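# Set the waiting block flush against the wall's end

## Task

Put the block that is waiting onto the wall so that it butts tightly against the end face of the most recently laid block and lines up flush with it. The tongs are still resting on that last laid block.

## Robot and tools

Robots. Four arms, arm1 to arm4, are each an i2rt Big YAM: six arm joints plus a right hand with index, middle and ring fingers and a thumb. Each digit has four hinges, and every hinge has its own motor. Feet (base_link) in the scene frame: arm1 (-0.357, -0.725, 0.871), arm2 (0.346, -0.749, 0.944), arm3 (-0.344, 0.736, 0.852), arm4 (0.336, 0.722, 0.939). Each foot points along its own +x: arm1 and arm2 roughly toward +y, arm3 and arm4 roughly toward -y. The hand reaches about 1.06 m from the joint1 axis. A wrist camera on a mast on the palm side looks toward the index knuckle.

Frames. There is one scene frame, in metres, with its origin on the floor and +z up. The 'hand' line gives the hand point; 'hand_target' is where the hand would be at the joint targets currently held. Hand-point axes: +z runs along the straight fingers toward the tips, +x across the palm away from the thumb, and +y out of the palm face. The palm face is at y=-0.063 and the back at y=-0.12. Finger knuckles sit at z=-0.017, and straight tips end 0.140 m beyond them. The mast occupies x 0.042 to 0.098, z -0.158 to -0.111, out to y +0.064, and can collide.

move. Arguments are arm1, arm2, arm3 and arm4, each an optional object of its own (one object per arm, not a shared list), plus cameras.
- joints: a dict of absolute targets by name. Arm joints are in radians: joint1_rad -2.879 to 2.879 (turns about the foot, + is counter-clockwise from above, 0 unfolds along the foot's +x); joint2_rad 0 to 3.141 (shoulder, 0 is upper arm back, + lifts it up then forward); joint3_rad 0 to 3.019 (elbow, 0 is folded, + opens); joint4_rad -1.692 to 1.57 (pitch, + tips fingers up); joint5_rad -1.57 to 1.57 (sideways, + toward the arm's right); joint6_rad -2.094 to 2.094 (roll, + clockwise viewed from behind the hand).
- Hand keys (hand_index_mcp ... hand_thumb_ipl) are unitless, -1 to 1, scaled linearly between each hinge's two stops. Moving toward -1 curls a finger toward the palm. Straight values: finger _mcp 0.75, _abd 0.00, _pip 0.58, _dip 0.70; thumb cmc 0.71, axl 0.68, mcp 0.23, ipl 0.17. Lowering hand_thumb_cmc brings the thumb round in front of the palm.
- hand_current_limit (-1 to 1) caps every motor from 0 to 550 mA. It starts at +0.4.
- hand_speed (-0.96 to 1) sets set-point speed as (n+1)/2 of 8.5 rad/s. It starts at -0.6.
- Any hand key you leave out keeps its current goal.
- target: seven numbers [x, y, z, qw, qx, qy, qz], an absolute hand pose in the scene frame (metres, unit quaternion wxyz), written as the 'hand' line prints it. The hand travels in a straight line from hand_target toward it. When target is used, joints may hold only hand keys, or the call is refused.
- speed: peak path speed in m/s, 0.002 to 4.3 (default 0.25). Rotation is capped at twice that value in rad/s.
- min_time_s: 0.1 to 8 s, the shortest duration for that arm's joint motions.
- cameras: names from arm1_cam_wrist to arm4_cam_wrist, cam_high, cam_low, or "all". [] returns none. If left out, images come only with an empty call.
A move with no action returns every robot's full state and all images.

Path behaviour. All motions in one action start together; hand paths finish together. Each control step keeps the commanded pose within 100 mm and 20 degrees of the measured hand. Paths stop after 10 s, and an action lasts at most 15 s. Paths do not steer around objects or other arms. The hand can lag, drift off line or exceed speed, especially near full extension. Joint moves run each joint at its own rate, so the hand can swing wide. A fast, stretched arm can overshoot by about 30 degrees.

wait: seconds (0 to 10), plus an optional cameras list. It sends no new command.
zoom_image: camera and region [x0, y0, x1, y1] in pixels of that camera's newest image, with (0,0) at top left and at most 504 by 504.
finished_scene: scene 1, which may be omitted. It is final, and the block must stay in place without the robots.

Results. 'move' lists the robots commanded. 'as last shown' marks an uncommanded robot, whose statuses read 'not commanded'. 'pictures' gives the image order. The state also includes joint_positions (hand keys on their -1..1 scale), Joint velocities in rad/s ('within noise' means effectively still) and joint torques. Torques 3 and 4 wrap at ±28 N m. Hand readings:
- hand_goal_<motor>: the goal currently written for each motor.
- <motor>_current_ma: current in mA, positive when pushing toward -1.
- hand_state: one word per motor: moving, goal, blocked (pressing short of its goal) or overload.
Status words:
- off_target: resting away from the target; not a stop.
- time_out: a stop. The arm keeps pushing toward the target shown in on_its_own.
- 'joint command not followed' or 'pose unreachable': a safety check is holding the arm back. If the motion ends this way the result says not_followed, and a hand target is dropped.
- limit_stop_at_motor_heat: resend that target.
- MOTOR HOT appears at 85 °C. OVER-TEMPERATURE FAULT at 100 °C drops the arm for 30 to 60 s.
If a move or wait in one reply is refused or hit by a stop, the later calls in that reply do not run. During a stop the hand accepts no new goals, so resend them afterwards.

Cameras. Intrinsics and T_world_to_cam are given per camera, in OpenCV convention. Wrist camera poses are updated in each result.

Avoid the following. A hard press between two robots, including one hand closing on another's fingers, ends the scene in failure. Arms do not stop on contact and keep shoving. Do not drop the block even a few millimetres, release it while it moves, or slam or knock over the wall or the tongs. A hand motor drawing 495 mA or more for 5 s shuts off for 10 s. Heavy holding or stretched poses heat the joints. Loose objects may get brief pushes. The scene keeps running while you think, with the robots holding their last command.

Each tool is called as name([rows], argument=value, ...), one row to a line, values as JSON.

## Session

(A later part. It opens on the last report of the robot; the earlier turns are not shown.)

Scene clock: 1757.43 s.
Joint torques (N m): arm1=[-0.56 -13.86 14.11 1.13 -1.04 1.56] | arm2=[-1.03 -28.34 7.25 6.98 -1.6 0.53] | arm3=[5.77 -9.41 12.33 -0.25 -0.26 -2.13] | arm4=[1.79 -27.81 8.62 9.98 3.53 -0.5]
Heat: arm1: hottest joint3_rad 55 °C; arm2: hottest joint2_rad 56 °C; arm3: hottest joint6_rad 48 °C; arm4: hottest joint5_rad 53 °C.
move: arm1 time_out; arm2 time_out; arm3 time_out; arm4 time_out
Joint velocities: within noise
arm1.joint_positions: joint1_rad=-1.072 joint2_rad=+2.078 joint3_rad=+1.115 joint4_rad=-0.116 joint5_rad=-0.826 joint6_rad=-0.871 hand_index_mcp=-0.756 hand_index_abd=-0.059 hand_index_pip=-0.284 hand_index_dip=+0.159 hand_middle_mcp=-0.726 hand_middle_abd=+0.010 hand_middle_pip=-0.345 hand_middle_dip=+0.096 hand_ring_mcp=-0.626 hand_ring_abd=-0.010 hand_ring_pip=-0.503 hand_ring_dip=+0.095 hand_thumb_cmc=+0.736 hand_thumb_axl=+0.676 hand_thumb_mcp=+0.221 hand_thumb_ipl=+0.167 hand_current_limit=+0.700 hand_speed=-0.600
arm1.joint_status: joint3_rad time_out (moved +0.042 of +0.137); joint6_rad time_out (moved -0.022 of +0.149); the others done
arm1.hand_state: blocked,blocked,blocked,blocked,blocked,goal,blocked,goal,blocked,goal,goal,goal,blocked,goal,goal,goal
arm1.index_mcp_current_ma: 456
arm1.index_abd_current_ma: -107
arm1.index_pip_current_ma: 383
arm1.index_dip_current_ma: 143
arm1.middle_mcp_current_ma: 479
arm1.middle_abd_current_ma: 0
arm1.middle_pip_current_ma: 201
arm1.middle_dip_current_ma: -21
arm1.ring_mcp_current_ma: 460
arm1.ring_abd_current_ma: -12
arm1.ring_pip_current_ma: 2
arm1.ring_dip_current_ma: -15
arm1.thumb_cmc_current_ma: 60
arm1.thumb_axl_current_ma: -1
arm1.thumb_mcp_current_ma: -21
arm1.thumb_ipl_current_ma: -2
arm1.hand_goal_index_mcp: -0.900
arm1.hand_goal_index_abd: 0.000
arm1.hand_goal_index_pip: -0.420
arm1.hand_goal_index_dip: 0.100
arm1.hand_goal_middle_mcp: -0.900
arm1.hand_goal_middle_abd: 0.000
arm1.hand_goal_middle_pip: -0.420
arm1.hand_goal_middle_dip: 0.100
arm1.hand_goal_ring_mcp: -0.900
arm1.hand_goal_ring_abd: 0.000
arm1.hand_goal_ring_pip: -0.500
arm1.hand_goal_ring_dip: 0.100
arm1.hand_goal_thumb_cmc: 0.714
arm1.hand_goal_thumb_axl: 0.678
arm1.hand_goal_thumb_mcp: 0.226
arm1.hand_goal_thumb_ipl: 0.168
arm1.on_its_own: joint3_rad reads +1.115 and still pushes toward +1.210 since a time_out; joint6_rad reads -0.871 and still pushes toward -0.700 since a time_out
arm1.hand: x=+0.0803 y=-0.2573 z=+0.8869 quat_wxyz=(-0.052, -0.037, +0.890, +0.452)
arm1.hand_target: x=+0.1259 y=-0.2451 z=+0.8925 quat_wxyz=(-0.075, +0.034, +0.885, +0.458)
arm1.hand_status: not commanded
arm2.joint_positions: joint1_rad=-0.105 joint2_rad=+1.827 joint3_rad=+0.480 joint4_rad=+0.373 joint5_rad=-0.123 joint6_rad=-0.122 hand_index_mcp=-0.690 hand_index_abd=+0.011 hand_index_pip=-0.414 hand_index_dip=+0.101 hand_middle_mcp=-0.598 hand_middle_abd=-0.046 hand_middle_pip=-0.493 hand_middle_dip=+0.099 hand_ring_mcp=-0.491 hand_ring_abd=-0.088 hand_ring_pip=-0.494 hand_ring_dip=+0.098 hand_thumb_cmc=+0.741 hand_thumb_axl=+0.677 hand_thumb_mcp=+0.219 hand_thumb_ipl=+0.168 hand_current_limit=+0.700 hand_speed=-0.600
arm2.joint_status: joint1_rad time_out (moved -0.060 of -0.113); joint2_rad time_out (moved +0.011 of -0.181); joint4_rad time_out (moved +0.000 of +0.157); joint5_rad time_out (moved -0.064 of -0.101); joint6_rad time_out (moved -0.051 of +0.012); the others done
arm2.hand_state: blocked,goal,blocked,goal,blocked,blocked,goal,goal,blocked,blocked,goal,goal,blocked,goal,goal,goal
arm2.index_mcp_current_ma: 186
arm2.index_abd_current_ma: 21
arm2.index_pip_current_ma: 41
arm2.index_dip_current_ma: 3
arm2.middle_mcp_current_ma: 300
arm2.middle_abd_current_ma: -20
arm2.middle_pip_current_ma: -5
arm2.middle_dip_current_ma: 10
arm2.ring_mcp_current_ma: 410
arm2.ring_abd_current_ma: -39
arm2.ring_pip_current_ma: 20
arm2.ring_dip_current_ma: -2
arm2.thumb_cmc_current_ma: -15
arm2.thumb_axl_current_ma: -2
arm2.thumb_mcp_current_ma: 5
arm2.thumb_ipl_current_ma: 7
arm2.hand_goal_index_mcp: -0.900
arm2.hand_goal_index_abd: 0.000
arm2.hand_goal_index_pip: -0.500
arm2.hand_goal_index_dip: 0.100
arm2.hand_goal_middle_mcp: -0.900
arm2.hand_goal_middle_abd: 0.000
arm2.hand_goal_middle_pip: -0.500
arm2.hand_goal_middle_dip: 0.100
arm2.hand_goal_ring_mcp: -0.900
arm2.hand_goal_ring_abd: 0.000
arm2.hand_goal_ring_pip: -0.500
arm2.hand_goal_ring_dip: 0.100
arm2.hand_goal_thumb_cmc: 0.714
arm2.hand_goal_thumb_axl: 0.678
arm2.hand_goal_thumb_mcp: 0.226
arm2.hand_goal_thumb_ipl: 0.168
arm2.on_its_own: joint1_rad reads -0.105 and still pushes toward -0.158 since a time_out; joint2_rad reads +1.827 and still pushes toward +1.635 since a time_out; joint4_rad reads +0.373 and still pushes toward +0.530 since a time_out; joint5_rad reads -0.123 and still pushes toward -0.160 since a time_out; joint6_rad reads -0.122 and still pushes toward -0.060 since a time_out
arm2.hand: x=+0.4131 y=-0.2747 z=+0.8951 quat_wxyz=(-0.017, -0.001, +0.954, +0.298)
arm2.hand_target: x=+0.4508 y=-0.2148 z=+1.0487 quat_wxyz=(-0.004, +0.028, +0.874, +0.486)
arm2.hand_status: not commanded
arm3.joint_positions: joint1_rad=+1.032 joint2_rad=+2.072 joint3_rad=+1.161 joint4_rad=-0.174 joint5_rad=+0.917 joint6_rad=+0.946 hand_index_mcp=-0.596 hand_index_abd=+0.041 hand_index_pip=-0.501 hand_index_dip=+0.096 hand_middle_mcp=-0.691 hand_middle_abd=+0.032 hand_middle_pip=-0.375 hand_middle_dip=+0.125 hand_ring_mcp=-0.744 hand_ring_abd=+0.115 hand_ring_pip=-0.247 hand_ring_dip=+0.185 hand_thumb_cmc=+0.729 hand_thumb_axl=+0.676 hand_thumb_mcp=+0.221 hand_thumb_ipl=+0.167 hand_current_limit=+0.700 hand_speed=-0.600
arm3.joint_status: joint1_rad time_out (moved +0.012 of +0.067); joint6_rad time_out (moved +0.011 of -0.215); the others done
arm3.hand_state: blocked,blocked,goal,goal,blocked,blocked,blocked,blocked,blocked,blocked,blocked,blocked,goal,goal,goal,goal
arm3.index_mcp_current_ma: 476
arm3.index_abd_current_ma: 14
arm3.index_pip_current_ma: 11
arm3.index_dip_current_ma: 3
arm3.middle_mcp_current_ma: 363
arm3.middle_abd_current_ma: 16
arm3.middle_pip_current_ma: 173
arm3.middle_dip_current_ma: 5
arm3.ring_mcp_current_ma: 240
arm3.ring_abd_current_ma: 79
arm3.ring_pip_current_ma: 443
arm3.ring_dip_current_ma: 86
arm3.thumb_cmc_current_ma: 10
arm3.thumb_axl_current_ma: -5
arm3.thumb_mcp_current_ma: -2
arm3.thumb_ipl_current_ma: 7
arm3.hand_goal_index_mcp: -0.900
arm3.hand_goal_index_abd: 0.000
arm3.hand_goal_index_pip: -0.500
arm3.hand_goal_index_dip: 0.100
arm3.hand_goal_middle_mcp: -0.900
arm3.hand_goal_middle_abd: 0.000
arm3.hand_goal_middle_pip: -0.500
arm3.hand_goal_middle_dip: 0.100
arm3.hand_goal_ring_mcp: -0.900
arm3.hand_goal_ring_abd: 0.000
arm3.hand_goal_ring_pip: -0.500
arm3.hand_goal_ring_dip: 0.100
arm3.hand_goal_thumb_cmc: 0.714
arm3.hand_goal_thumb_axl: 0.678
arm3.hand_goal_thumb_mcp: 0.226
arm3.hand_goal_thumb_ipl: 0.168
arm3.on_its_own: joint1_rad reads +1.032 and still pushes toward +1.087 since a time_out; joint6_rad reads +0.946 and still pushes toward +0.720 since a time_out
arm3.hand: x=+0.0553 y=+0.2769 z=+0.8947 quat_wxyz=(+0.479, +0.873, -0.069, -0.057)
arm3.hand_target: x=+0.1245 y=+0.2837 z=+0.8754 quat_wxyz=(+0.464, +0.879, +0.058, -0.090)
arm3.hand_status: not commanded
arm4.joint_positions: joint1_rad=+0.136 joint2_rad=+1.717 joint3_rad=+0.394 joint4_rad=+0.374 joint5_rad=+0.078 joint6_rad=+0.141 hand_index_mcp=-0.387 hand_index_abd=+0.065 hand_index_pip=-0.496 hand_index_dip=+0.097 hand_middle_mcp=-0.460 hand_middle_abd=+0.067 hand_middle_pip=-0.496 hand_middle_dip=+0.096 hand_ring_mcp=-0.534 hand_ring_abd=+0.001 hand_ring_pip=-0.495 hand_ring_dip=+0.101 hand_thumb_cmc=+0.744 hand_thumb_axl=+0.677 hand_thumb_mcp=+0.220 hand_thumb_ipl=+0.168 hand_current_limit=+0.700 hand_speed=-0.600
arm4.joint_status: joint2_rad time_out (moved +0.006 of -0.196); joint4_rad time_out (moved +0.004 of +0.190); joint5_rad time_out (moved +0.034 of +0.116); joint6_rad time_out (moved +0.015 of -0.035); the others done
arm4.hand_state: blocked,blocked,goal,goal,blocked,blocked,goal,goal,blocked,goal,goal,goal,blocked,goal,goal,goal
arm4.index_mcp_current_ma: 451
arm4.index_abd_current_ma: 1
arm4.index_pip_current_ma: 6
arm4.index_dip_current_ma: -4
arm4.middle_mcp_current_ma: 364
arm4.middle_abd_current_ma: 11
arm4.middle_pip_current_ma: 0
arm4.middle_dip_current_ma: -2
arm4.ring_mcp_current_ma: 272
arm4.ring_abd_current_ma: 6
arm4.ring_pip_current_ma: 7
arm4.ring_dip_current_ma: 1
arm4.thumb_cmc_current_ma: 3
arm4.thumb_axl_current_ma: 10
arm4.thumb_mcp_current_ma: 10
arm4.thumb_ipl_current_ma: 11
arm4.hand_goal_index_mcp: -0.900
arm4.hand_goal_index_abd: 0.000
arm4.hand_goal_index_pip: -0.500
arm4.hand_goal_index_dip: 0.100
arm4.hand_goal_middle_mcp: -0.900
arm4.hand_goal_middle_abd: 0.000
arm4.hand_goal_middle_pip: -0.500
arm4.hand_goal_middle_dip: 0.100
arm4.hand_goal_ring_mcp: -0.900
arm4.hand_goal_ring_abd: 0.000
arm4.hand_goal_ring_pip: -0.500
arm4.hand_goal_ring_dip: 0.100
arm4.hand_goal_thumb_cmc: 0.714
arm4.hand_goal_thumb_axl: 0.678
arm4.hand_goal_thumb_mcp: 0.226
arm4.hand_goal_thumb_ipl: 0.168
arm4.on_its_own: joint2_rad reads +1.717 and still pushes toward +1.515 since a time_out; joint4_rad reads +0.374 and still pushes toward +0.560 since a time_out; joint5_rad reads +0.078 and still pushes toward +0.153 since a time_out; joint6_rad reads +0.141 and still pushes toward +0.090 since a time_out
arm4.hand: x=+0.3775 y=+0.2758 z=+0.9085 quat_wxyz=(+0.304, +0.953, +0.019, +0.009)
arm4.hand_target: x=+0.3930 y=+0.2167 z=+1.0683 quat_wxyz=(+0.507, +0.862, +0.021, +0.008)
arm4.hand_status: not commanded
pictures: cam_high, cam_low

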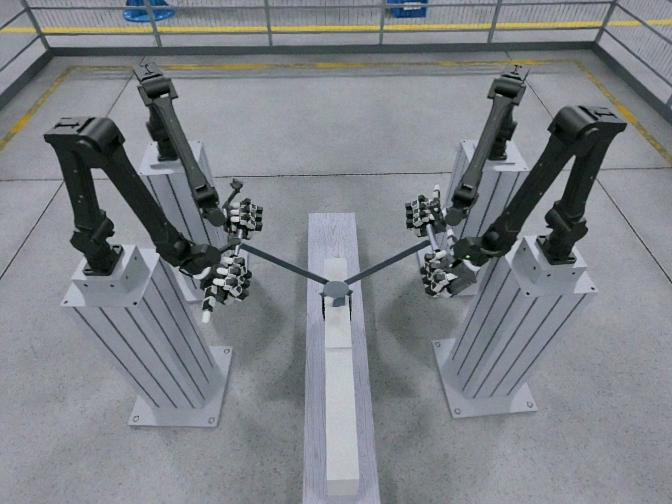

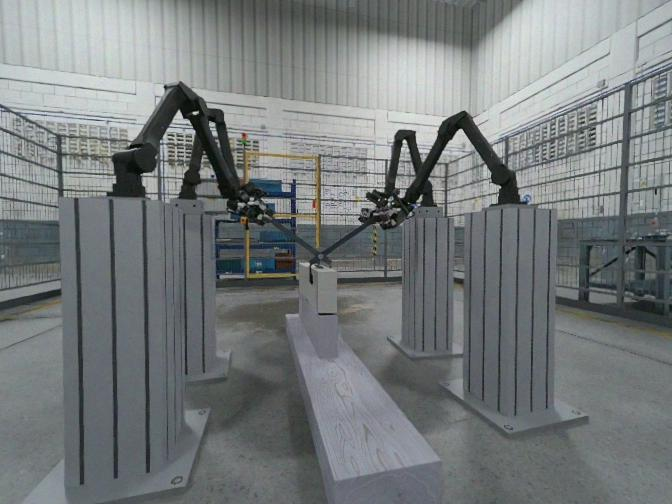

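move(arm1={"joints":{"joint1_rad":-1.10,"joint2_rad":2.185,"joint3_rad":1.24,"joint4_rad":-0.13,"joint5_rad":-0.86,"joint6_rad":-0.73},"min_time_s":3}, arm2={"joints":{"joint1_rad":-0.21,"joint2_rad":1.655,"joint3_rad":0.54,"joint4_rad":0.53,"joint5_rad":-0.20,"joint6_rad":-0.09},"min_time_s":3}, arm3={"joints":{"joint1_rad":1.105,"joint2_rad":2.218,"joint3_rad":1.285,"joint4_rad":-0.19,"joint5_rad":0.92,"joint6_rad":0.76},"min_time_s":3}, arm4={"joints":{"joint1_rad":0.205,"joint2_rad":1.535,"joint3_rad":0.45,"joint4_rad":0.56,"joint5_rad":0.20,"joint6_rad":0.11},"min_time_s":3}, cameras=["cam_low","cam_high"])

zoom_image(camera="cam_low", region=[270, 230, 390, 350])

zoom_image(camera="cam_high", region=[270, 220, 400, 400])

Scene clock: 1771.20 s.
Joint torques (N m): arm1=[-0.62 -11.46 13.9 1.1 -0.3 1.62] | arm2=[-2.84 -29.68 5.85 6.99 -1.5 0.67] | arm3=[5.71 -8 12.42 -0.32 -1.15 -2.14] | arm4=[3.14 -29.16 7.42 9.74 3.58 -0.74]
Heat: arm1: hottest joint3_rad 56 °C; arm2: hottest joint2_rad 55 °C; arm3: hottest joint6_rad 47 °C; arm4: hottest joint5_rad 58 °C.
move: arm1 time_out; arm2 time_out; arm3 time_out; arm4 time_out
Joint velocities: within noise
arm1.joint_positions: joint1_rad=-1.087 joint2_rad=+2.127 joint3_rad=+1.146 joint4_rad=-0.116 joint5_rad=-0.874 joint6_rad=-0.908 hand_index_mcp=-0.761 hand_index_abd=-0.083 hand_index_pip=-0.264 hand_index_dip=+0.177 hand_middle_mcp=-0.727 hand_middle_abd=+0.009 hand_middle_pip=-0.343 hand_middle_dip=+0.096 hand_ring_mcp=-0.626 hand_ring_abd=-0.014 hand_ring_pip=-0.503 hand_ring_dip=+0.095 hand_thumb_cmc=+0.745 hand_thumb_axl=+0.673 hand_thumb_mcp=+0.221 hand_thumb_ipl=+0.167 hand_current_limit=+0.700 hand_speed=-0.600
arm1.joint_status: joint3_rad time_out (moved +0.030 of +0.125); joint6_rad time_out (moved -0.037 of +0.141); the others done
arm1.hand_state: blocked,blocked,blocked,blocked,blocked,goal,blocked,goal,blocked,goal,goal,goal,blocked,goal,goal,goal
arm1.index_mcp_current_ma: 441
arm1.index_abd_current_ma: -149
arm1.index_pip_current_ma: 452
arm1.index_dip_current_ma: 201
arm1.middle_mcp_current_ma: 482
arm1.middle_abd_current_ma: -2
arm1.middle_pip_current_ma: 207
arm1.middle_dip_current_ma: -16
arm1.ring_mcp_current_ma: 458
arm1.ring_abd_current_ma: -20
arm1.ring_pip_current_ma: 3
arm1.ring_dip_current_ma: -9
arm1.thumb_cmc_current_ma: 81
arm1.thumb_axl_current_ma: -13
arm1.thumb_mcp_current_ma: -13
arm1.thumb_ipl_current_ma: -1
arm1.hand_goal_index_mcp: -0.900
arm1.hand_goal_index_abd: 0.000
arm1.hand_goal_index_pip: -0.420
arm1.hand_goal_index_dip: 0.100
arm1.hand_goal_middle_mcp: -0.900
arm1.hand_goal_middle_abd: 0.000
arm1.hand_goal_middle_pip: -0.420
arm1.hand_goal_middle_dip: 0.100
arm1.hand_goal_ring_mcp: -0.900
arm1.hand_goal_ring_abd: 0.000
arm1.hand_goal_ring_pip: -0.500
arm1.hand_goal_ring_dip: 0.100
arm1.hand_goal_thumb_cmc: 0.714
arm1.hand_goal_thumb_axl: 0.678
arm1.hand_goal_thumb_mcp: 0.226
arm1.hand_goal_thumb_ipl: 0.168
arm1.on_its_own: joint3_rad reads +1.146 and still pushes toward +1.240 since a time_out; joint6_rad reads -0.908 and still pushes toward -0.730 since a time_out
arm1.hand: x=+0.0848 y=-0.2594 z=+0.8755 quat_wxyz=(-0.062, -0.048, +0.882, +0.465)
arm1.hand_target: x=+0.1324 y=-0.2511 z=+0.8642 quat_wxyz=(-0.087, +0.033, +0.883, +0.459)
arm1.hand_status: not commanded
arm2.joint_positions: joint1_rad=-0.138 joint2_rad=+1.861 joint3_rad=+0.495 joint4_rad=+0.373 joint5_rad=-0.166 joint6_rad=-0.162 hand_index_mcp=-0.666 hand_index_abd=+0.012 hand_index_pip=-0.444 hand_index_dip=+0.101 hand_middle_mcp=-0.543 hand_middle_abd=-0.046 hand_middle_pip=-0.493 hand_middle_dip=+0.099 hand_ring_mcp=-0.403 hand_ring_abd=-0.088 hand_ring_pip=-0.494 hand_ring_dip=+0.098 hand_thumb_cmc=+0.741 hand_thumb_axl=+0.677 hand_thumb_mcp=+0.219 hand_thumb_ipl=+0.168 hand_current_limit=+0.700 hand_speed=-0.600
arm2.joint_status: joint1_rad time_out (moved -0.033 of -0.105); joint2_rad time_out (moved +0.033 of -0.172); joint4_rad time_out (moved +0.000 of +0.157); joint5_rad time_out (moved -0.044 of -0.077); joint6_rad time_out (moved -0.039 of +0.032); the others done
arm2.hand_state: blocked,goal,blocked,goal,blocked,blocked,goal,goal,blocked,blocked,goal,goal,blocked,goal,goal,goal
arm2.index_mcp_current_ma: 211
arm2.index_abd_current_ma: 1
arm2.index_pip_current_ma: 5
arm2.index_dip_current_ma: -6
arm2.middle_mcp_current_ma: 365
arm2.middle_abd_current_ma: -11
arm2.middle_pip_current_ma: 8
arm2.middle_dip_current_ma: 5
arm2.ring_mcp_current_ma: 455
arm2.ring_abd_current_ma: -20
arm2.ring_pip_current_ma: 11
arm2.ring_dip_current_ma: 16
arm2.thumb_cmc_current_ma: 2
arm2.thumb_axl_current_ma: -17
arm2.thumb_mcp_current_ma: -6
arm2.thumb_ipl_current_ma: -4
arm2.hand_goal_index_mcp: -0.900
arm2.hand_goal_index_abd: 0.000
arm2.hand_goal_index_pip: -0.500
arm2.hand_goal_index_dip: 0.100
arm2.hand_goal_middle_mcp: -0.900
arm2.hand_goal_middle_abd: 0.000
arm2.hand_goal_middle_pip: -0.500
arm2.hand_goal_middle_dip: 0.100
arm2.hand_goal_ring_mcp: -0.900
arm2.hand_goal_ring_abd: 0.000
arm2.hand_goal_ring_pip: -0.500
arm2.hand_goal_ring_dip: 0.100
arm2.hand_goal_thumb_cmc: 0.714
arm2.hand_goal_thumb_axl: 0.678
arm2.hand_goal_thumb_mcp: 0.226
arm2.hand_goal_thumb_ipl: 0.168
arm2.on_its_own: joint1_rad reads -0.138 and still pushes toward -0.210 since a time_out; joint2_rad reads +1.861 and still pushes toward +1.655 since a time_out; joint4_rad reads +0.373 and still pushes toward +0.530 since a time_out; joint5_rad reads -0.166 and still pushes toward -0.200 since a time_out; joint6_rad reads -0.162 and still pushes toward -0.090 since a time_out
arm2.hand: x=+0.4180 y=-0.2733 z=+0.8855 quat_wxyz=(-0.028, -0.010, +0.955, +0.294)
arm2.hand_target: x=+0.4687 y=-0.2198 z=+1.0390 quat_wxyz=(-0.004, +0.029, +0.877, +0.479)
arm2.hand_status: not commanded
arm3.joint_positions: joint1_rad=+1.052 joint2_rad=+2.121 joint3_rad=+1.194 joint4_rad=-0.174 joint5_rad=+0.967 joint6_rad=+0.986 hand_index_mcp=-0.643 hand_index_abd=+0.007 hand_index_pip=-0.495 hand_index_dip=+0.096 hand_middle_mcp=-0.693 hand_middle_abd=+0.066 hand_middle_pip=-0.357 hand_middle_dip=+0.140 hand_ring_mcp=-0.743 hand_ring_abd=+0.116 hand_ring_pip=-0.215 hand_ring_dip=+0.190 hand_thumb_cmc=+0.729 hand_thumb_axl=+0.676 hand_thumb_mcp=+0.221 hand_thumb_ipl=+0.167 hand_current_limit=+0.700 hand_speed=-0.600
arm3.joint_status: joint1_rad time_out (moved +0.020 of +0.073); joint3_rad time_out (moved +0.033 of +0.124); joint5_rad time_out (moved +0.050 of +0.003); joint6_rad time_out (moved +0.040 of -0.186); the others done
arm3.hand_state: blocked,goal,goal,goal,blocked,blocked,blocked,blocked,blocked,blocked,blocked,blocked,goal,goal,goal,goal
arm3.index_mcp_current_ma: 473
arm3.index_abd_current_ma: -3
arm3.index_pip_current_ma: 11
arm3.index_dip_current_ma: 0
arm3.middle_mcp_current_ma: 358
arm3.middle_abd_current_ma: 42
arm3.middle_pip_current_ma: 207
arm3.middle_dip_current_ma: 23
arm3.ring_mcp_current_ma: 243
arm3.ring_abd_current_ma: 74
arm3.ring_pip_current_ma: 464
arm3.ring_dip_current_ma: 98
arm3.thumb_cmc_current_ma: 9
arm3.thumb_axl_current_ma: -2
arm3.thumb_mcp_current_ma: 1
arm3.thumb_ipl_current_ma: 8
arm3.hand_goal_index_mcp: -0.900
arm3.hand_goal_index_abd: 0.000
arm3.hand_goal_index_pip: -0.500
arm3.hand_goal_index_dip: 0.100
arm3.hand_goal_middle_mcp: -0.900
arm3.hand_goal_middle_abd: 0.000
arm3.hand_goal_middle_pip: -0.500
arm3.hand_goal_middle_dip: 0.100
arm3.hand_goal_ring_mcp: -0.900
arm3.hand_goal_ring_abd: 0.000
arm3.hand_goal_ring_pip: -0.500
arm3.hand_goal_ring_dip: 0.100
arm3.hand_goal_thumb_cmc: 0.714
arm3.hand_goal_thumb_axl: 0.678
arm3.hand_goal_thumb_mcp: 0.226
arm3.hand_goal_thumb_ipl: 0.168
arm3.on_its_own: joint1_rad reads +1.052 and still pushes toward +1.105 since a time_out; joint3_rad reads +1.194 and still pushes toward +1.285 since a time_out; joint5_rad reads +0.967 and still pushes toward +0.920 since a time_out; joint6_rad reads +0.986 and still pushes toward +0.760 since a time_out; hand_index_mcp moved -0.047 toward your old target -0.900
arm3.hand: x=+0.0635 y=+0.2827 z=+0.8853 quat_wxyz=(+0.495, +0.863, -0.080, -0.062)
arm3.hand_target: x=+0.1308 y=+0.2898 z=+0.8496 quat_wxyz=(+0.468, +0.877, +0.052, -0.099)
arm3.hand_status: not commanded
arm4.joint_positions: joint1_rad=+0.171 joint2_rad=+1.748 joint3_rad=+0.406 joint4_rad=+0.379 joint5_rad=+0.109 joint6_rad=+0.190 hand_index_mcp=-0.357 hand_index_abd=+0.060 hand_index_pip=-0.496 hand_index_dip=+0.097 hand_middle_mcp=-0.438 hand_middle_abd=+0.066 hand_middle_pip=-0.496 hand_middle_dip=+0.096 hand_ring_mcp=-0.518 hand_ring_abd=-0.009 hand_ring_pip=-0.495 hand_ring_dip=+0.101 hand_thumb_cmc=+0.744 hand_thumb_axl=+0.677 hand_thumb_mcp=+0.220 hand_thumb_ipl=+0.168 hand_current_limit=+0.700 hand_speed=-0.600
arm4.joint_status: joint2_rad time_out (moved +0.031 of -0.182); joint4_rad time_out (moved +0.005 of +0.186); joint5_rad time_out (moved +0.030 of +0.122); joint6_rad time_out (moved +0.049 of -0.031); the others done
arm4.hand_state: blocked,blocked,goal,goal,blocked,blocked,goal,goal,blocked,goal,goal,goal,blocked,goal,goal,goal
arm4.index_mcp_current_ma: 451
arm4.index_abd_current_ma: 2
arm4.index_pip_current_ma: -3
arm4.index_dip_current_ma: 2
arm4.middle_mcp_current_ma: 392
arm4.middle_abd_current_ma: 17
arm4.middle_pip_current_ma: 11
arm4.middle_dip_current_ma: 2
arm4.ring_mcp_current_ma: 296
arm4.ring_abd_current_ma: -5
arm4.ring_pip_current_ma: 14
arm4.ring_dip_current_ma: -14
arm4.thumb_cmc_current_ma: 9
arm4.thumb_axl_current_ma: 16
arm4.thumb_mcp_current_ma: 8
arm4.thumb_ipl_current_ma: -5
arm4.hand_goal_index_mcp: -0.900
arm4.hand_goal_index_abd: 0.000
arm4.hand_goal_index_pip: -0.500
arm4.hand_goal_index_dip: 0.100
arm4.hand_goal_middle_mcp: -0.900
arm4.hand_goal_middle_abd: 0.000
arm4.hand_goal_middle_pip: -0.500
arm4.hand_goal_middle_dip: 0.100
arm4.hand_goal_ring_mcp: -0.900
arm4.hand_goal_ring_abd: 0.000
arm4.hand_goal_ring_pip: -0.500
arm4.hand_goal_ring_dip: 0.100
arm4.hand_goal_thumb_cmc: 0.714
arm4.hand_goal_thumb_axl: 0.678
arm4.hand_goal_thumb_mcp: 0.226
arm4.hand_goal_thumb_ipl: 0.168
arm4.on_its_own: joint2_rad reads +1.748 and still pushes toward +1.535 since a time_out; joint4_rad reads +0.379 and still pushes toward +0.560 since a time_out; joint5_rad reads +0.109 and still pushes toward +0.184 since a time_out; joint6_rad reads +0.190 and still pushes toward +0.110 since a time_out
arm4.hand: x=+0.3839 y=+0.2761 z=+0.9005 quat_wxyz=(+0.299, +0.954, +0.008, +0.006)
arm4.hand_target: x=+0.4103 y=+0.2204 z=+1.0591 quat_wxyz=(+0.500, +0.866, +0.027, +0.010)
arm4.hand_status: not commanded
pictures: cam_high, cam_low

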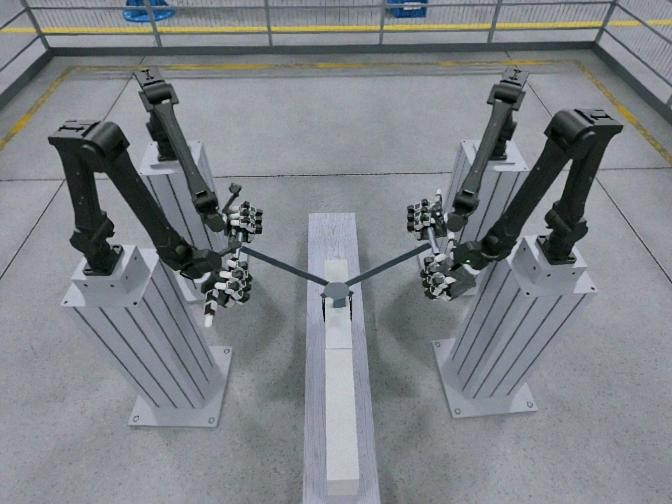

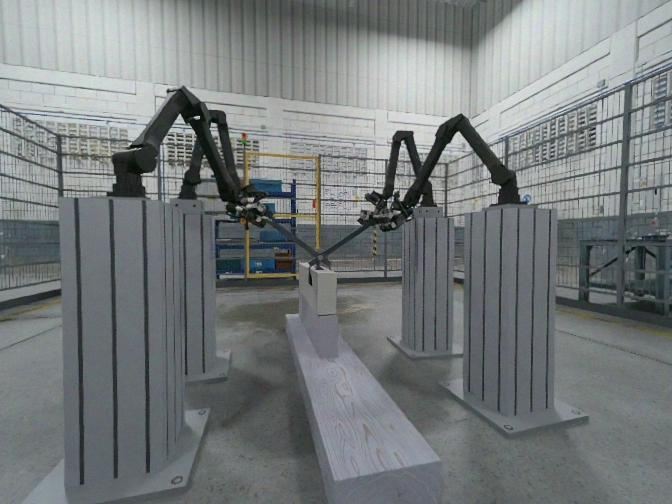

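Scaled by 4.200 from the camera's image (finer frame: 960x720).

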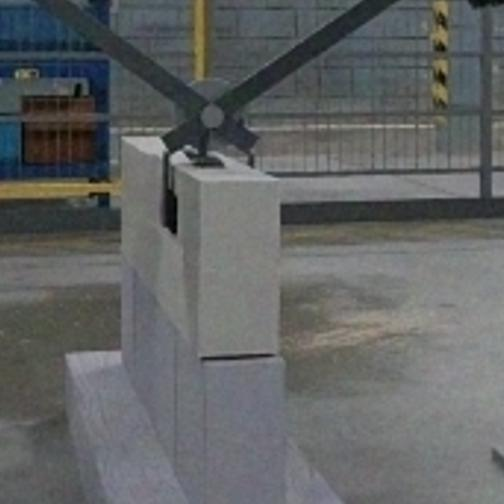

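Scaled by 2.800 from the camera's image (finer frame: 960x720).

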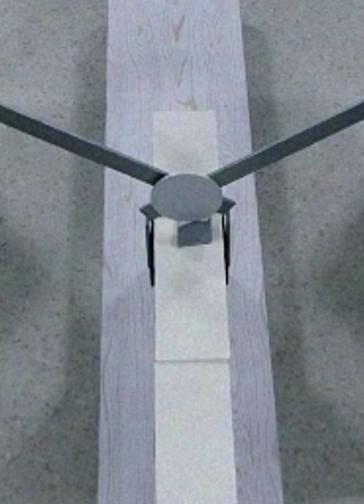

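move(arm1={"joints": {"joint1_rad": -1.11, "joint2_rad": 2.245, "joint3_rad": 1.26}, "min_time_s": 3}, arm2={"joints": {"joint1_rad": -0.25, "joint2_rad": 1.70, "joint3_rad": 0.54}, "min_time_s": 3}, arm3={"joints": {"joint1_rad": 1.12, "joint2_rad": 2.278, "joint3_rad": 1.305}, "min_time_s": 3}, arm4={"joints": {"joint1_rad": 0.245, "joint2_rad": 1.58, "joint3_rad": 0.45}, "min_time_s": 3}, cameras=["cam_high", "cam_low"])

zoom_image(camera="cam_high", region=[270, 220, 400, 400])

zoom_image(camera="cam_low", region=[270, 230, 390, 350])

Scene clock: 1797.13 s.
Joint torques (N m): arm1=[-0.67 -9.93 13.64 1.03 0.39 1.65] | arm2=[-4.31 -28.75 5.07 6.6 -0.77 0.65] | arm3=[6.36 -5.3 11.95 -0.18 -1.92 -2.19] | arm4=[4.54 -27.81 6.76 9.28 3.33 -0.87]
Heat: arm1: hottest joint3_rad 55 °C; arm2: hottest joint2_rad 56 °C; arm3: hottest joint6_rad 47 °C; arm4: hottest joint5_rad 61 °C.
move: arm1 time_out; arm2 time_out; arm3 time_out; arm4 time_out
Joint velocities: within noise
arm1.joint_positions: joint1_rad=-1.095 joint2_rad=+2.157 joint3_rad=+1.167 joint4_rad=-0.116 joint5_rad=-0.890 joint6_rad=-0.912 hand_index_mcp=-0.766 hand_index_abd=-0.098 hand_index_pip=-0.243 hand_index_dip=+0.181 hand_middle_mcp=-0.727 hand_middle_abd=+0.000 hand_middle_pip=-0.335 hand_middle_dip=+0.103 hand_ring_mcp=-0.633 hand_ring_abd=-0.010 hand_ring_pip=-0.503 hand_ring_dip=+0.095 hand_thumb_cmc=+0.747 hand_thumb_axl=+0.673 hand_thumb_mcp=+0.221 hand_thumb_ipl=+0.167 hand_current_limit=+0.700 hand_speed=-0.600
arm1.joint_status: joint3_rad time_out (moved +0.022 of +0.114); the others done
arm1.hand_state: blocked,blocked,blocked,blocked,blocked,goal,blocked,goal,blocked,goal,goal,goal,blocked,goal,goal,goal
arm1.index_mcp_current_ma: 418
arm1.index_abd_current_ma: -185
arm1.index_pip_current_ma: 459
arm1.index_dip_current_ma: 213
arm1.middle_mcp_current_ma: 476
arm1.middle_abd_current_ma: -17
arm1.middle_pip_current_ma: 228
arm1.middle_dip_current_ma: 4
arm1.ring_mcp_current_ma: 459
arm1.ring_abd_current_ma: -13
arm1.ring_pip_current_ma: -5
arm1.ring_dip_current_ma: -12
arm1.thumb_cmc_current_ma: 92
arm1.thumb_axl_current_ma: -4
arm1.thumb_mcp_current_ma: -16
arm1.thumb_ipl_current_ma: 3
arm1.hand_goal_index_mcp: -0.900
arm1.hand_goal_index_abd: 0.000
arm1.hand_goal_index_pip: -0.420
arm1.hand_goal_index_dip: 0.100
arm1.hand_goal_middle_mcp: -0.900
arm1.hand_goal_middle_abd: 0.000
arm1.hand_goal_middle_pip: -0.420
arm1.hand_goal_middle_dip: 0.100
arm1.hand_goal_ring_mcp: -0.900
arm1.hand_goal_ring_abd: 0.000
arm1.hand_goal_ring_pip: -0.500
arm1.hand_goal_ring_dip: 0.100
arm1.hand_goal_thumb_cmc: 0.714
arm1.hand_goal_thumb_axl: 0.678
arm1.hand_goal_thumb_mcp: 0.226
arm1.hand_goal_thumb_ipl: 0.168
arm1.on_its_own: joint3_rad reads +1.167 and still pushes toward +1.260 since a time_out; joint6_rad reads -0.912 and still pushes toward -0.730 since a time_out
arm1.hand: x=+0.0906 y=-0.2595 z=+0.8676 quat_wxyz=(-0.067, -0.047, +0.880, +0.469)
arm1.hand_target: x=+0.1360 y=-0.2563 z=+0.8327 quat_wxyz=(-0.100, +0.046, +0.886, +0.450)
arm1.hand_status: not commanded
arm2.joint_positions: joint1_rad=-0.157 joint2_rad=+1.888 joint3_rad=+0.505 joint4_rad=+0.380 joint5_rad=-0.184 joint6_rad=-0.162 hand_index_mcp=-0.647 hand_index_abd=+0.011 hand_index_pip=-0.471 hand_index_dip=+0.101 hand_middle_mcp=-0.518 hand_middle_abd=-0.046 hand_middle_pip=-0.493 hand_middle_dip=+0.099 hand_ring_mcp=-0.373 hand_ring_abd=-0.076 hand_ring_pip=-0.494 hand_ring_dip=+0.098 hand_thumb_cmc=+0.741 hand_thumb_axl=+0.677 hand_thumb_mcp=+0.219 hand_thumb_ipl=+0.168 hand_current_limit=+0.700 hand_speed=-0.600
arm2.joint_status: joint1_rad time_out (moved -0.019 of -0.112); joint2_rad time_out (moved +0.027 of -0.161); the others done
arm2.hand_state: blocked,goal,blocked,goal,blocked,blocked,goal,goal,blocked,blocked,goal,goal,blocked,goal,goal,goal
arm2.index_mcp_current_ma: 235
arm2.index_abd_current_ma: 7
arm2.index_pip_current_ma: 12
arm2.index_dip_current_ma: -5
arm2.middle_mcp_current_ma: 400
arm2.middle_abd_current_ma: -16
arm2.middle_pip_current_ma: -1
arm2.middle_dip_current_ma: -8
arm2.ring_mcp_current_ma: 453
arm2.ring_abd_current_ma: -16
arm2.ring_pip_current_ma: 16
arm2.ring_dip_current_ma: 0
arm2.thumb_cmc_current_ma: 7
arm2.thumb_axl_current_ma: 2
arm2.thumb_mcp_current_ma: 5
arm2.thumb_ipl_current_ma: -10
arm2.hand_goal_index_mcp: -0.900
arm2.hand_goal_index_abd: 0.000
arm2.hand_goal_index_pip: -0.500
arm2.hand_goal_index_dip: 0.100
arm2.hand_goal_middle_mcp: -0.900
arm2.hand_goal_middle_abd: 0.000
arm2.hand_goal_middle_pip: -0.500
arm2.hand_goal_middle_dip: 0.100
arm2.hand_goal_ring_mcp: -0.900
arm2.hand_goal_ring_abd: 0.000
arm2.hand_goal_ring_pip: -0.500
arm2.hand_goal_ring_dip: 0.100
arm2.hand_goal_thumb_cmc: 0.714
arm2.hand_goal_thumb_axl: 0.678
arm2.hand_goal_thumb_mcp: 0.226
arm2.hand_goal_thumb_ipl: 0.168
arm2.on_its_own: joint1_rad reads -0.157 and still pushes toward -0.250 since a time_out; joint2_rad reads +1.888 and still pushes toward +1.700 since a time_out; joint4_rad reads +0.380 and still pushes toward +0.530 since a time_out; joint6_rad reads -0.162 and still pushes toward -0.090 since a time_out
arm2.hand: x=+0.4244 y=-0.2735 z=+0.8773 quat_wxyz=(-0.035, -0.003, +0.956, +0.290)
arm2.hand_target: x=+0.4892 y=-0.2270 z=+1.0159 quat_wxyz=(+0.001, +0.049, +0.887, +0.460)
arm2.hand_status: not commanded
arm3.joint_positions: joint1_rad=+1.059 joint2_rad=+2.150 joint3_rad=+1.220 joint4_rad=-0.178 joint5_rad=+0.984 joint6_rad=+0.992 hand_index_mcp=-0.669 hand_index_abd=+0.028 hand_index_pip=-0.461 hand_index_dip=+0.096 hand_middle_mcp=-0.694 hand_middle_abd=+0.103 hand_middle_pip=-0.350 hand_middle_dip=+0.151 hand_ring_mcp=-0.742 hand_ring_abd=+0.117 hand_ring_pip=-0.200 hand_ring_dip=+0.194 hand_thumb_cmc=+0.729 hand_thumb_axl=+0.676 hand_thumb_mcp=+0.221 hand_thumb_ipl=+0.167 hand_current_limit=+0.700 hand_speed=-0.600
arm3.joint_status: joint1_rad time_out (moved +0.007 of +0.068); the others done
arm3.hand_state: blocked,blocked,blocked,goal,blocked,blocked,blocked,blocked,blocked,blocked,blocked,blocked,goal,goal,goal,goal
arm3.index_mcp_current_ma: 441
arm3.index_abd_current_ma: 5
arm3.index_pip_current_ma: 39
arm3.index_dip_current_ma: -4
arm3.middle_mcp_current_ma: 359
arm3.middle_abd_current_ma: 68
arm3.middle_pip_current_ma: 220
arm3.middle_dip_current_ma: 35
arm3.ring_mcp_current_ma: 247
arm3.ring_abd_current_ma: 76
arm3.ring_pip_current_ma: 463
arm3.ring_dip_current_ma: 96
arm3.thumb_cmc_current_ma: 6
arm3.thumb_axl_current_ma: -6
arm3.thumb_mcp_current_ma: -5
arm3.thumb_ipl_current_ma: 3
arm3.hand_goal_index_mcp: -0.900
arm3.hand_goal_index_abd: 0.000
arm3.hand_goal_index_pip: -0.500
arm3.hand_goal_index_dip: 0.100
arm3.hand_goal_middle_mcp: -0.900
arm3.hand_goal_middle_abd: 0.000
arm3.hand_goal_middle_pip: -0.500
arm3.hand_goal_middle_dip: 0.100
arm3.hand_goal_ring_mcp: -0.900
arm3.hand_goal_ring_abd: 0.000
arm3.hand_goal_ring_pip: -0.500
arm3.hand_goal_ring_dip: 0.100
arm3.hand_goal_thumb_cmc: 0.714
arm3.hand_goal_thumb_axl: 0.678
arm3.hand_goal_thumb_mcp: 0.226
arm3.hand_goal_thumb_ipl: 0.168
arm3.on_its_own: joint1_rad reads +1.059 and still pushes toward +1.120 since a time_out; joint5_rad reads +0.984 and still pushes toward +0.920 since a time_out; joint6_rad reads +0.992 and still pushes toward +0.760 since a time_out; hand_index_mcp moved -0.026 toward your old target -0.900
arm3.hand: x=+0.0706 y=+0.2826 z=+0.8793 quat_wxyz=(+0.500, +0.860, -0.080, -0.066)
arm3.hand_target: x=+0.1367 y=+0.2974 z=+0.8196 quat_wxyz=(+0.460, +0.878, +0.068, -0.111)
arm3.hand_status: not commanded
arm4.joint_positions: joint1_rad=+0.189 joint2_rad=+1.775 joint3_rad=+0.412 joint4_rad=+0.390 joint5_rad=+0.115 joint6_rad=+0.201 hand_index_mcp=-0.345 hand_index_abd=+0.053 hand_index_pip=-0.496 hand_index_dip=+0.097 hand_middle_mcp=-0.427 hand_middle_abd=+0.060 hand_middle_pip=-0.496 hand_middle_dip=+0.096 hand_ring_mcp=-0.504 hand_ring_abd=-0.016 hand_ring_pip=-0.495 hand_ring_dip=+0.101 hand_thumb_cmc=+0.744 hand_thumb_axl=+0.677 hand_thumb_mcp=+0.220 hand_thumb_ipl=+0.168 hand_current_limit=+0.700 hand_speed=-0.600
arm4.joint_status: joint1_rad time_out (moved +0.018 of +0.074); joint2_rad time_out (moved +0.027 of -0.168); the others done
arm4.hand_state: blocked,blocked,goal,goal,blocked,blocked,goal,goal,blocked,goal,goal,goal,blocked,goal,goal,goal
arm4.index_mcp_current_ma: 464
arm4.index_abd_current_ma: 4
arm4.index_pip_current_ma: 5
arm4.index_dip_current_ma: 15
arm4.middle_mcp_current_ma: 422
arm4.middle_abd_current_ma: 9
arm4.middle_pip_current_ma: 2
arm4.middle_dip_current_ma: -11
arm4.ring_mcp_current_ma: 309
arm4.ring_abd_current_ma: -11
arm4.ring_pip_current_ma: 8
arm4.ring_dip_current_ma: -7
arm4.thumb_cmc_current_ma: 10
arm4.thumb_axl_current_ma: 21
arm4.thumb_mcp_current_ma: 9
arm4.thumb_ipl_current_ma: 1
arm4.hand_goal_index_mcp: -0.900
arm4.hand_goal_index_abd: 0.000
arm4.hand_goal_index_pip: -0.500
arm4.hand_goal_index_dip: 0.100
arm4.hand_goal_middle_mcp: -0.900
arm4.hand_goal_middle_abd: 0.000
arm4.hand_goal_middle_pip: -0.500
arm4.hand_goal_middle_dip: 0.100
arm4.hand_goal_ring_mcp: -0.900
arm4.hand_goal_ring_abd: 0.000
arm4.hand_goal_ring_pip: -0.500
arm4.hand_goal_ring_dip: 0.100
arm4.hand_goal_thumb_cmc: 0.714
arm4.hand_goal_thumb_axl: 0.678
arm4.hand_goal_thumb_mcp: 0.226
arm4.hand_goal_thumb_ipl: 0.168
arm4.on_its_own: joint1_rad reads +0.189 and still pushes toward +0.245 since a time_out; joint2_rad reads +1.775 and still pushes toward +1.580 since a time_out; joint4_rad reads +0.390 and still pushes toward +0.560 since a time_out; joint5_rad reads +0.115 and still pushes toward +0.184 since a time_out; joint6_rad reads +0.201 and still pushes toward +0.110 since a time_out
arm4.hand: x=+0.3898 y=+0.2770 z=+0.8930 quat_wxyz=(+0.295, +0.955, +0.011, +0.006)
arm4.hand_target: x=+0.4299 y=+0.2244 z=+1.0372 quat_wxyz=(+0.480, +0.876, +0.047, +0.015)
arm4.hand_status: not commanded

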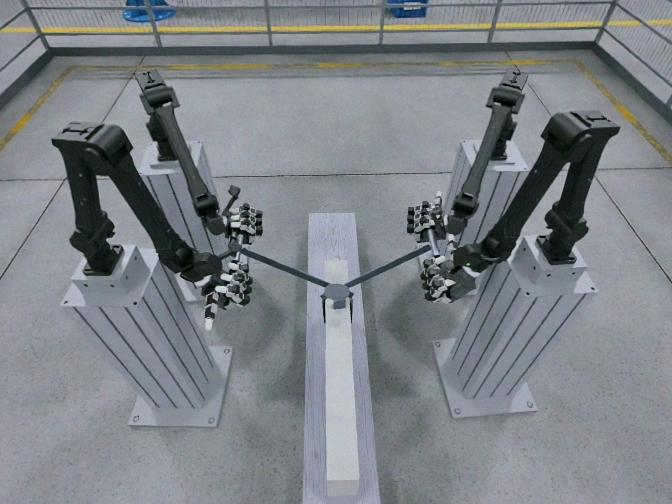

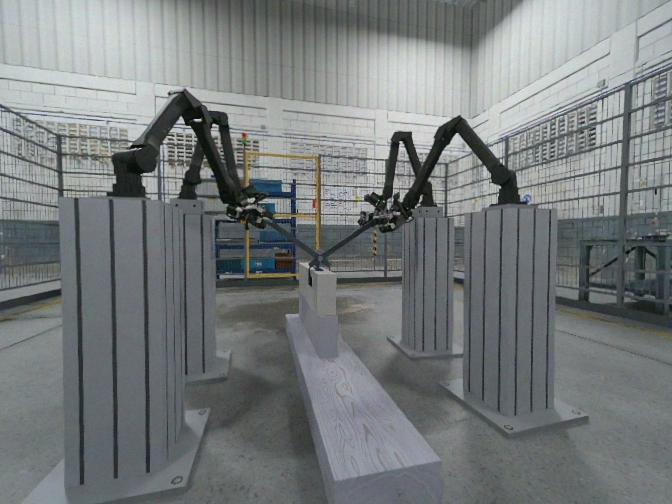

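Scaled by 2.800 from the camera's image (finer frame: 960x720).

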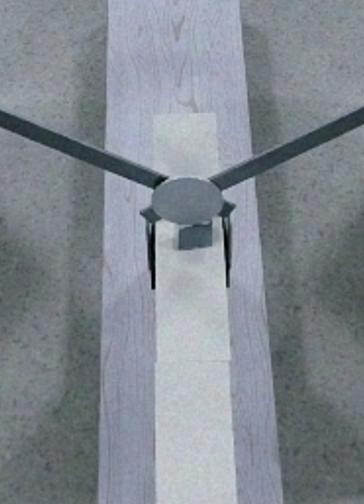

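Scaled by 4.200 from the camera's image (finer frame: 960x720).

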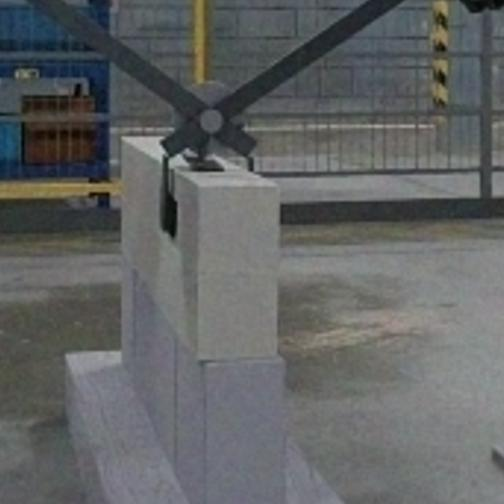

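move(arm1={"joints": {"joint1_rad": -1.115, "joint2_rad": 2.285, "joint3_rad": 1.235}, "min_time_s": 3}, arm2={"joints": {"joint1_rad": -0.25, "joint2_rad": 1.76, "joint3_rad": 0.51}, "min_time_s": 3}, arm3={"joints": {"joint1_rad": 1.125, "joint2_rad": 2.318, "joint3_rad": 1.28}, "min_time_s": 3}, arm4={"joints": {"joint1_rad": 0.245, "joint2_rad": 1.64, "joint3_rad": 0.42}, "min_time_s": 3}, cameras=["cam_high", "cam_low"])

zoom_image(camera="cam_high", region=[270, 220, 400, 400])

zoom_image(camera="cam_low", region=[270, 230, 390, 350])

Scene clock: 1819.93 s.
Joint torques (N m): arm1=[-0.85 -7.18 10.84 1.06 0.87 1.66] | arm2=[-3.43 -24.94 2.85 5.81 -0.4 0.66] | arm3=[6.71 -2.61 9.37 -0.18 -2.29 -2.19] | arm4=[3.84 -23.88 4.19 8.39 2.9 -0.85]
Heat: arm1: hottest joint3_rad 55 °C; arm2: hottest joint2_rad 54 °C; arm3: hottest joint6_rad 47 °C; arm4: hottest joint5_rad 60 °C.
move: arm1 done; arm2 time_out; arm3 time_out; arm4 time_out
Joint velocities: within noise
arm1.joint_positions: joint1_rad=-1.100 joint2_rad=+2.165 joint3_rad=+1.176 joint4_rad=-0.116 joint5_rad=-0.901 joint6_rad=-0.912 hand_index_mcp=-0.766 hand_index_abd=-0.100 hand_index_pip=-0.243 hand_index_dip=+0.181 hand_middle_mcp=-0.728 hand_middle_abd=-0.003 hand_middle_pip=-0.334 hand_middle_dip=+0.105 hand_ring_mcp=-0.648 hand_ring_abd=-0.001 hand_ring_pip=-0.495 hand_ring_dip=+0.096 hand_thumb_cmc=+0.751 hand_thumb_axl=+0.673 hand_thumb_mcp=+0.221 hand_thumb_ipl=+0.167 hand_current_limit=+0.700 hand_speed=-0.600
arm1.joint_status: all done
arm1.hand_state: blocked,blocked,blocked,blocked,blocked,goal,blocked,goal,blocked,goal,goal,goal,blocked,goal,goal,goal
arm1.index_mcp_current_ma: 422
arm1.index_abd_current_ma: -184
arm1.index_pip_current_ma: 468
arm1.index_dip_current_ma: 215
arm1.middle_mcp_current_ma: 483
arm1.middle_abd_current_ma: -10
arm1.middle_pip_current_ma: 227
arm1.middle_dip_current_ma: 8
arm1.ring_mcp_current_ma: 462
arm1.ring_abd_current_ma: 2
arm1.ring_pip_current_ma: 13
arm1.ring_dip_current_ma: -10
arm1.thumb_cmc_current_ma: 94
arm1.thumb_axl_current_ma: -19
arm1.thumb_mcp_current_ma: -16
arm1.thumb_ipl_current_ma: -2
arm1.hand_goal_index_mcp: -0.900
arm1.hand_goal_index_abd: 0.000
arm1.hand_goal_index_pip: -0.420
arm1.hand_goal_index_dip: 0.100
arm1.hand_goal_middle_mcp: -0.900
arm1.hand_goal_middle_abd: 0.000
arm1.hand_goal_middle_pip: -0.420
arm1.hand_goal_middle_dip: 0.100
arm1.hand_goal_ring_mcp: -0.900
arm1.hand_goal_ring_abd: 0.000
arm1.hand_goal_ring_pip: -0.500
arm1.hand_goal_ring_dip: 0.100
arm1.hand_goal_thumb_cmc: 0.714
arm1.hand_goal_thumb_axl: 0.678
arm1.hand_goal_thumb_mcp: 0.226
arm1.hand_goal_thumb_ipl: 0.168
arm1.on_its_own: joint6_rad reads -0.912 and still pushes toward -0.730 since a time_out
arm1.hand: x=+0.0939 y=-0.2603 z=+0.8673 quat_wxyz=(-0.069, -0.046, +0.877, +0.473)
arm1.hand_target: x=+0.1224 y=-0.2674 z=+0.7993 quat_wxyz=(-0.123, +0.062, +0.890, +0.434)
arm1.hand_status: not commanded
arm2.joint_positions: joint1_rad=-0.169 joint2_rad=+1.903 joint3_rad=+0.504 joint4_rad=+0.404 joint5_rad=-0.192 joint6_rad=-0.162 hand_index_mcp=-0.636 hand_index_abd=+0.010 hand_index_pip=-0.471 hand_index_dip=+0.101 hand_middle_mcp=-0.518 hand_middle_abd=-0.046 hand_middle_pip=-0.493 hand_middle_dip=+0.099 hand_ring_mcp=-0.376 hand_ring_abd=-0.067 hand_ring_pip=-0.494 hand_ring_dip=+0.098 hand_thumb_cmc=+0.741 hand_thumb_axl=+0.677 hand_thumb_mcp=+0.219 hand_thumb_ipl=+0.168 hand_current_limit=+0.700 hand_speed=-0.600
arm2.joint_status: joint1_rad time_out (moved -0.012 of -0.093); joint2_rad time_out (moved +0.015 of -0.128); the others done
arm2.hand_state: blocked,goal,blocked,goal,blocked,blocked,goal,goal,blocked,blocked,goal,goal,blocked,goal,goal,goal
arm2.index_mcp_current_ma: 251
arm2.index_abd_current_ma: 16
arm2.index_pip_current_ma: 6
arm2.index_dip_current_ma: 0
arm2.middle_mcp_current_ma: 387
arm2.middle_abd_current_ma: -21
arm2.middle_pip_current_ma: 10
arm2.middle_dip_current_ma: -5
arm2.ring_mcp_current_ma: 458
arm2.ring_abd_current_ma: -16
arm2.ring_pip_current_ma: 15
arm2.ring_dip_current_ma: 8
arm2.thumb_cmc_current_ma: 17
arm2.thumb_axl_current_ma: 11
arm2.thumb_mcp_current_ma: -9
arm2.thumb_ipl_current_ma: 6
arm2.hand_goal_index_mcp: -0.900
arm2.hand_goal_index_abd: 0.000
arm2.hand_goal_index_pip: -0.500
arm2.hand_goal_index_dip: 0.100
arm2.hand_goal_middle_mcp: -0.900
arm2.hand_goal_middle_abd: 0.000
arm2.hand_goal_middle_pip: -0.500
arm2.hand_goal_middle_dip: 0.100
arm2.hand_goal_ring_mcp: -0.900
arm2.hand_goal_ring_abd: 0.000
arm2.hand_goal_ring_pip: -0.500
arm2.hand_goal_ring_dip: 0.100
arm2.hand_goal_thumb_cmc: 0.714
arm2.hand_goal_thumb_axl: 0.678
arm2.hand_goal_thumb_mcp: 0.226
arm2.hand_goal_thumb_ipl: 0.168
arm2.on_its_own: joint1_rad reads -0.169 and still pushes toward -0.250 since a time_out; joint2_rad reads +1.903 and still pushes toward +1.760 since a time_out; joint4_rad reads +0.404 and still pushes toward +0.530 since a time_out; joint6_rad reads -0.162 and still pushes toward -0.090 since a time_out
arm2.hand: x=+0.4286 y=-0.2737 z=+0.8754 quat_wxyz=(-0.036, +0.001, +0.955, +0.295)
arm2.hand_target: x=+0.4838 y=-0.2443 z=+0.9736 quat_wxyz=(-0.009, +0.056, +0.906, +0.420)
arm2.hand_status: not commanded
arm3.joint_positions: joint1_rad=+1.061 joint2_rad=+2.159 joint3_rad=+1.229 joint4_rad=-0.178 joint5_rad=+0.993 joint6_rad=+0.992 hand_index_mcp=-0.678 hand_index_abd=+0.024 hand_index_pip=-0.449 hand_index_dip=+0.096 hand_middle_mcp=-0.698 hand_middle_abd=+0.121 hand_middle_pip=-0.349 hand_middle_dip=+0.158 hand_ring_mcp=-0.742 hand_ring_abd=+0.113 hand_ring_pip=-0.201 hand_ring_dip=+0.193 hand_thumb_cmc=+0.729 hand_thumb_axl=+0.676 hand_thumb_mcp=+0.221 hand_thumb_ipl=+0.167 hand_current_limit=+0.700 hand_speed=-0.600
arm3.joint_status: joint1_rad time_out (moved +0.002 of +0.066); joint2_rad time_out (moved +0.010 of +0.168); the others done
arm3.hand_state: blocked,blocked,blocked,goal,blocked,blocked,blocked,blocked,blocked,blocked,blocked,blocked,goal,goal,goal,goal
arm3.index_mcp_current_ma: 419
arm3.index_abd_current_ma: 1
arm3.index_pip_current_ma: 52
arm3.index_dip_current_ma: -6
arm3.middle_mcp_current_ma: 351
arm3.middle_abd_current_ma: 89
arm3.middle_pip_current_ma: 219
arm3.middle_dip_current_ma: 42
arm3.ring_mcp_current_ma: 245
arm3.ring_abd_current_ma: 78
arm3.ring_pip_current_ma: 457
arm3.ring_dip_current_ma: 99
arm3.thumb_cmc_current_ma: 5
arm3.thumb_axl_current_ma: -6
arm3.thumb_mcp_current_ma: -2
arm3.thumb_ipl_current_ma: 5
arm3.hand_goal_index_mcp: -0.900
arm3.hand_goal_index_abd: 0.000
arm3.hand_goal_index_pip: -0.500
arm3.hand_goal_index_dip: 0.100
arm3.hand_goal_middle_mcp: -0.900
arm3.hand_goal_middle_abd: 0.000
arm3.hand_goal_middle_pip: -0.500
arm3.hand_goal_middle_dip: 0.100
arm3.hand_goal_ring_mcp: -0.900
arm3.hand_goal_ring_abd: 0.000
arm3.hand_goal_ring_pip: -0.500
arm3.hand_goal_ring_dip: 0.100
arm3.hand_goal_thumb_cmc: 0.714
arm3.hand_goal_thumb_axl: 0.678
arm3.hand_goal_thumb_mcp: 0.226
arm3.hand_goal_thumb_ipl: 0.168
arm3.on_its_own: joint1_rad reads +1.061 and still pushes toward +1.125 since a time_out; joint2_rad reads +2.159 and still pushes toward +2.318 since a time_out; joint5_rad reads +0.993 and still pushes toward +0.920 since a time_out; joint6_rad reads +0.992 and still pushes toward +0.760 since a time_out
arm3.hand: x=+0.0728 y=+0.2824 z=+0.8780 quat_wxyz=(+0.503, +0.858, -0.080, -0.068)
arm3.hand_target: x=+0.1228 y=+0.3072 z=+0.7887 quat_wxyz=(+0.446, +0.881, +0.085, -0.135)
arm3.hand_status: not commanded
arm4.joint_positions: joint1_rad=+0.199 joint2_rad=+1.791 joint3_rad=+0.410 joint4_rad=+0.411 joint5_rad=+0.125 joint6_rad=+0.202 hand_index_mcp=-0.347 hand_index_abd=+0.047 hand_index_pip=-0.496 hand_index_dip=+0.097 hand_middle_mcp=-0.429 hand_middle_abd=+0.056 hand_middle_pip=-0.496 hand_middle_dip=+0.096 hand_ring_mcp=-0.505 hand_ring_abd=-0.023 hand_ring_pip=-0.495 hand_ring_dip=+0.101 hand_thumb_cmc=+0.744 hand_thumb_axl=+0.677 hand_thumb_mcp=+0.220 hand_thumb_ipl=+0.168 hand_current_limit=+0.700 hand_speed=-0.600
arm4.joint_status: joint1_rad time_out (moved +0.010 of +0.056); joint2_rad time_out (moved +0.016 of -0.135); the others done
arm4.hand_state: blocked,blocked,goal,goal,blocked,blocked,goal,goal,blocked,blocked,goal,goal,blocked,goal,goal,goal
arm4.index_mcp_current_ma: 449
arm4.index_abd_current_ma: 12
arm4.index_pip_current_ma: 8
arm4.index_dip_current_ma: -10
arm4.middle_mcp_current_ma: 405
arm4.middle_abd_current_ma: 3
arm4.middle_pip_current_ma: 12
arm4.middle_dip_current_ma: -6
arm4.ring_mcp_current_ma: 302
arm4.ring_abd_current_ma: -14
arm4.ring_pip_current_ma: 10
arm4.ring_dip_current_ma: -16
arm4.thumb_cmc_current_ma: 3
arm4.thumb_axl_current_ma: 19
arm4.thumb_mcp_current_ma: 8
arm4.thumb_ipl_current_ma: -6
arm4.hand_goal_index_mcp: -0.900
arm4.hand_goal_index_abd: 0.000
arm4.hand_goal_index_pip: -0.500
arm4.hand_goal_index_dip: 0.100
arm4.hand_goal_middle_mcp: -0.900
arm4.hand_goal_middle_abd: 0.000
arm4.hand_goal_middle_pip: -0.500
arm4.hand_goal_middle_dip: 0.100
arm4.hand_goal_ring_mcp: -0.900
arm4.hand_goal_ring_abd: 0.000
arm4.hand_goal_ring_pip: -0.500
arm4.hand_goal_ring_dip: 0.100
arm4.hand_goal_thumb_cmc: 0.714
arm4.hand_goal_thumb_axl: 0.678
arm4.hand_goal_thumb_mcp: 0.226
arm4.hand_goal_thumb_ipl: 0.168
arm4.on_its_own: joint1_rad reads +0.199 and still pushes toward +0.245 since a time_out; joint2_rad reads +1.791 and still pushes toward +1.640 since a time_out; joint4_rad reads +0.411 and still pushes toward +0.560 since a time_out; joint5_rad reads +0.125 and still pushes toward +0.184 since a time_out; joint6_rad reads +0.202 and still pushes toward +0.110 since a time_out
arm4.hand: x=+0.3922 y=+0.2781 z=+0.8904 quat_wxyz=(+0.297, +0.955, +0.013, +0.003)
arm4.hand_target: x=+0.4247 y=+0.2398 z=+0.9973 quat_wxyz=(+0.442, +0.896, +0.053, +0.005)
arm4.hand_status: not commanded

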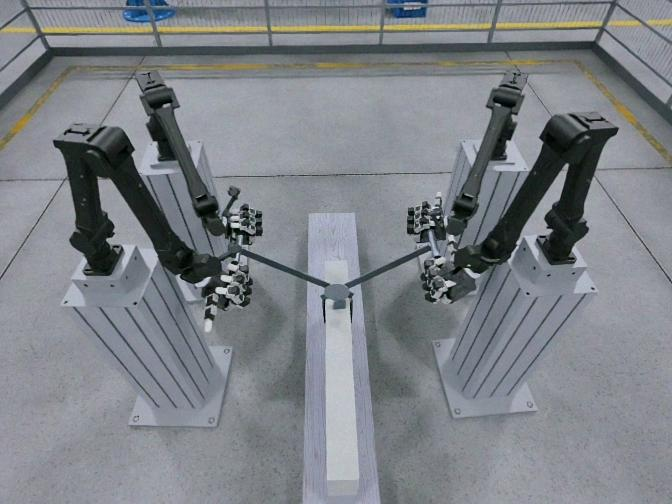

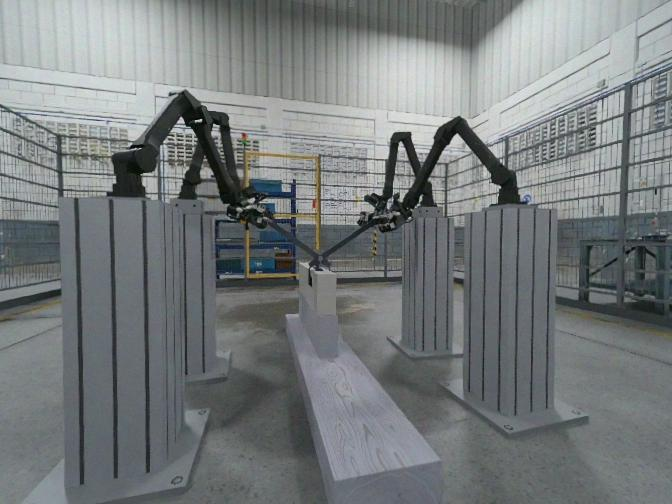

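Scaled by 2.800 from the camera's image (finer frame: 960x720).

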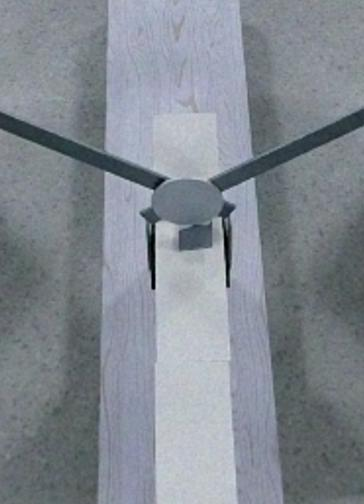

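Scaled by 4.200 from the camera's image (finer frame: 960x720).

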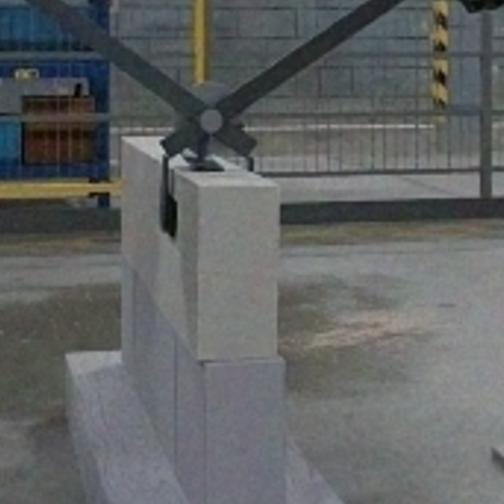

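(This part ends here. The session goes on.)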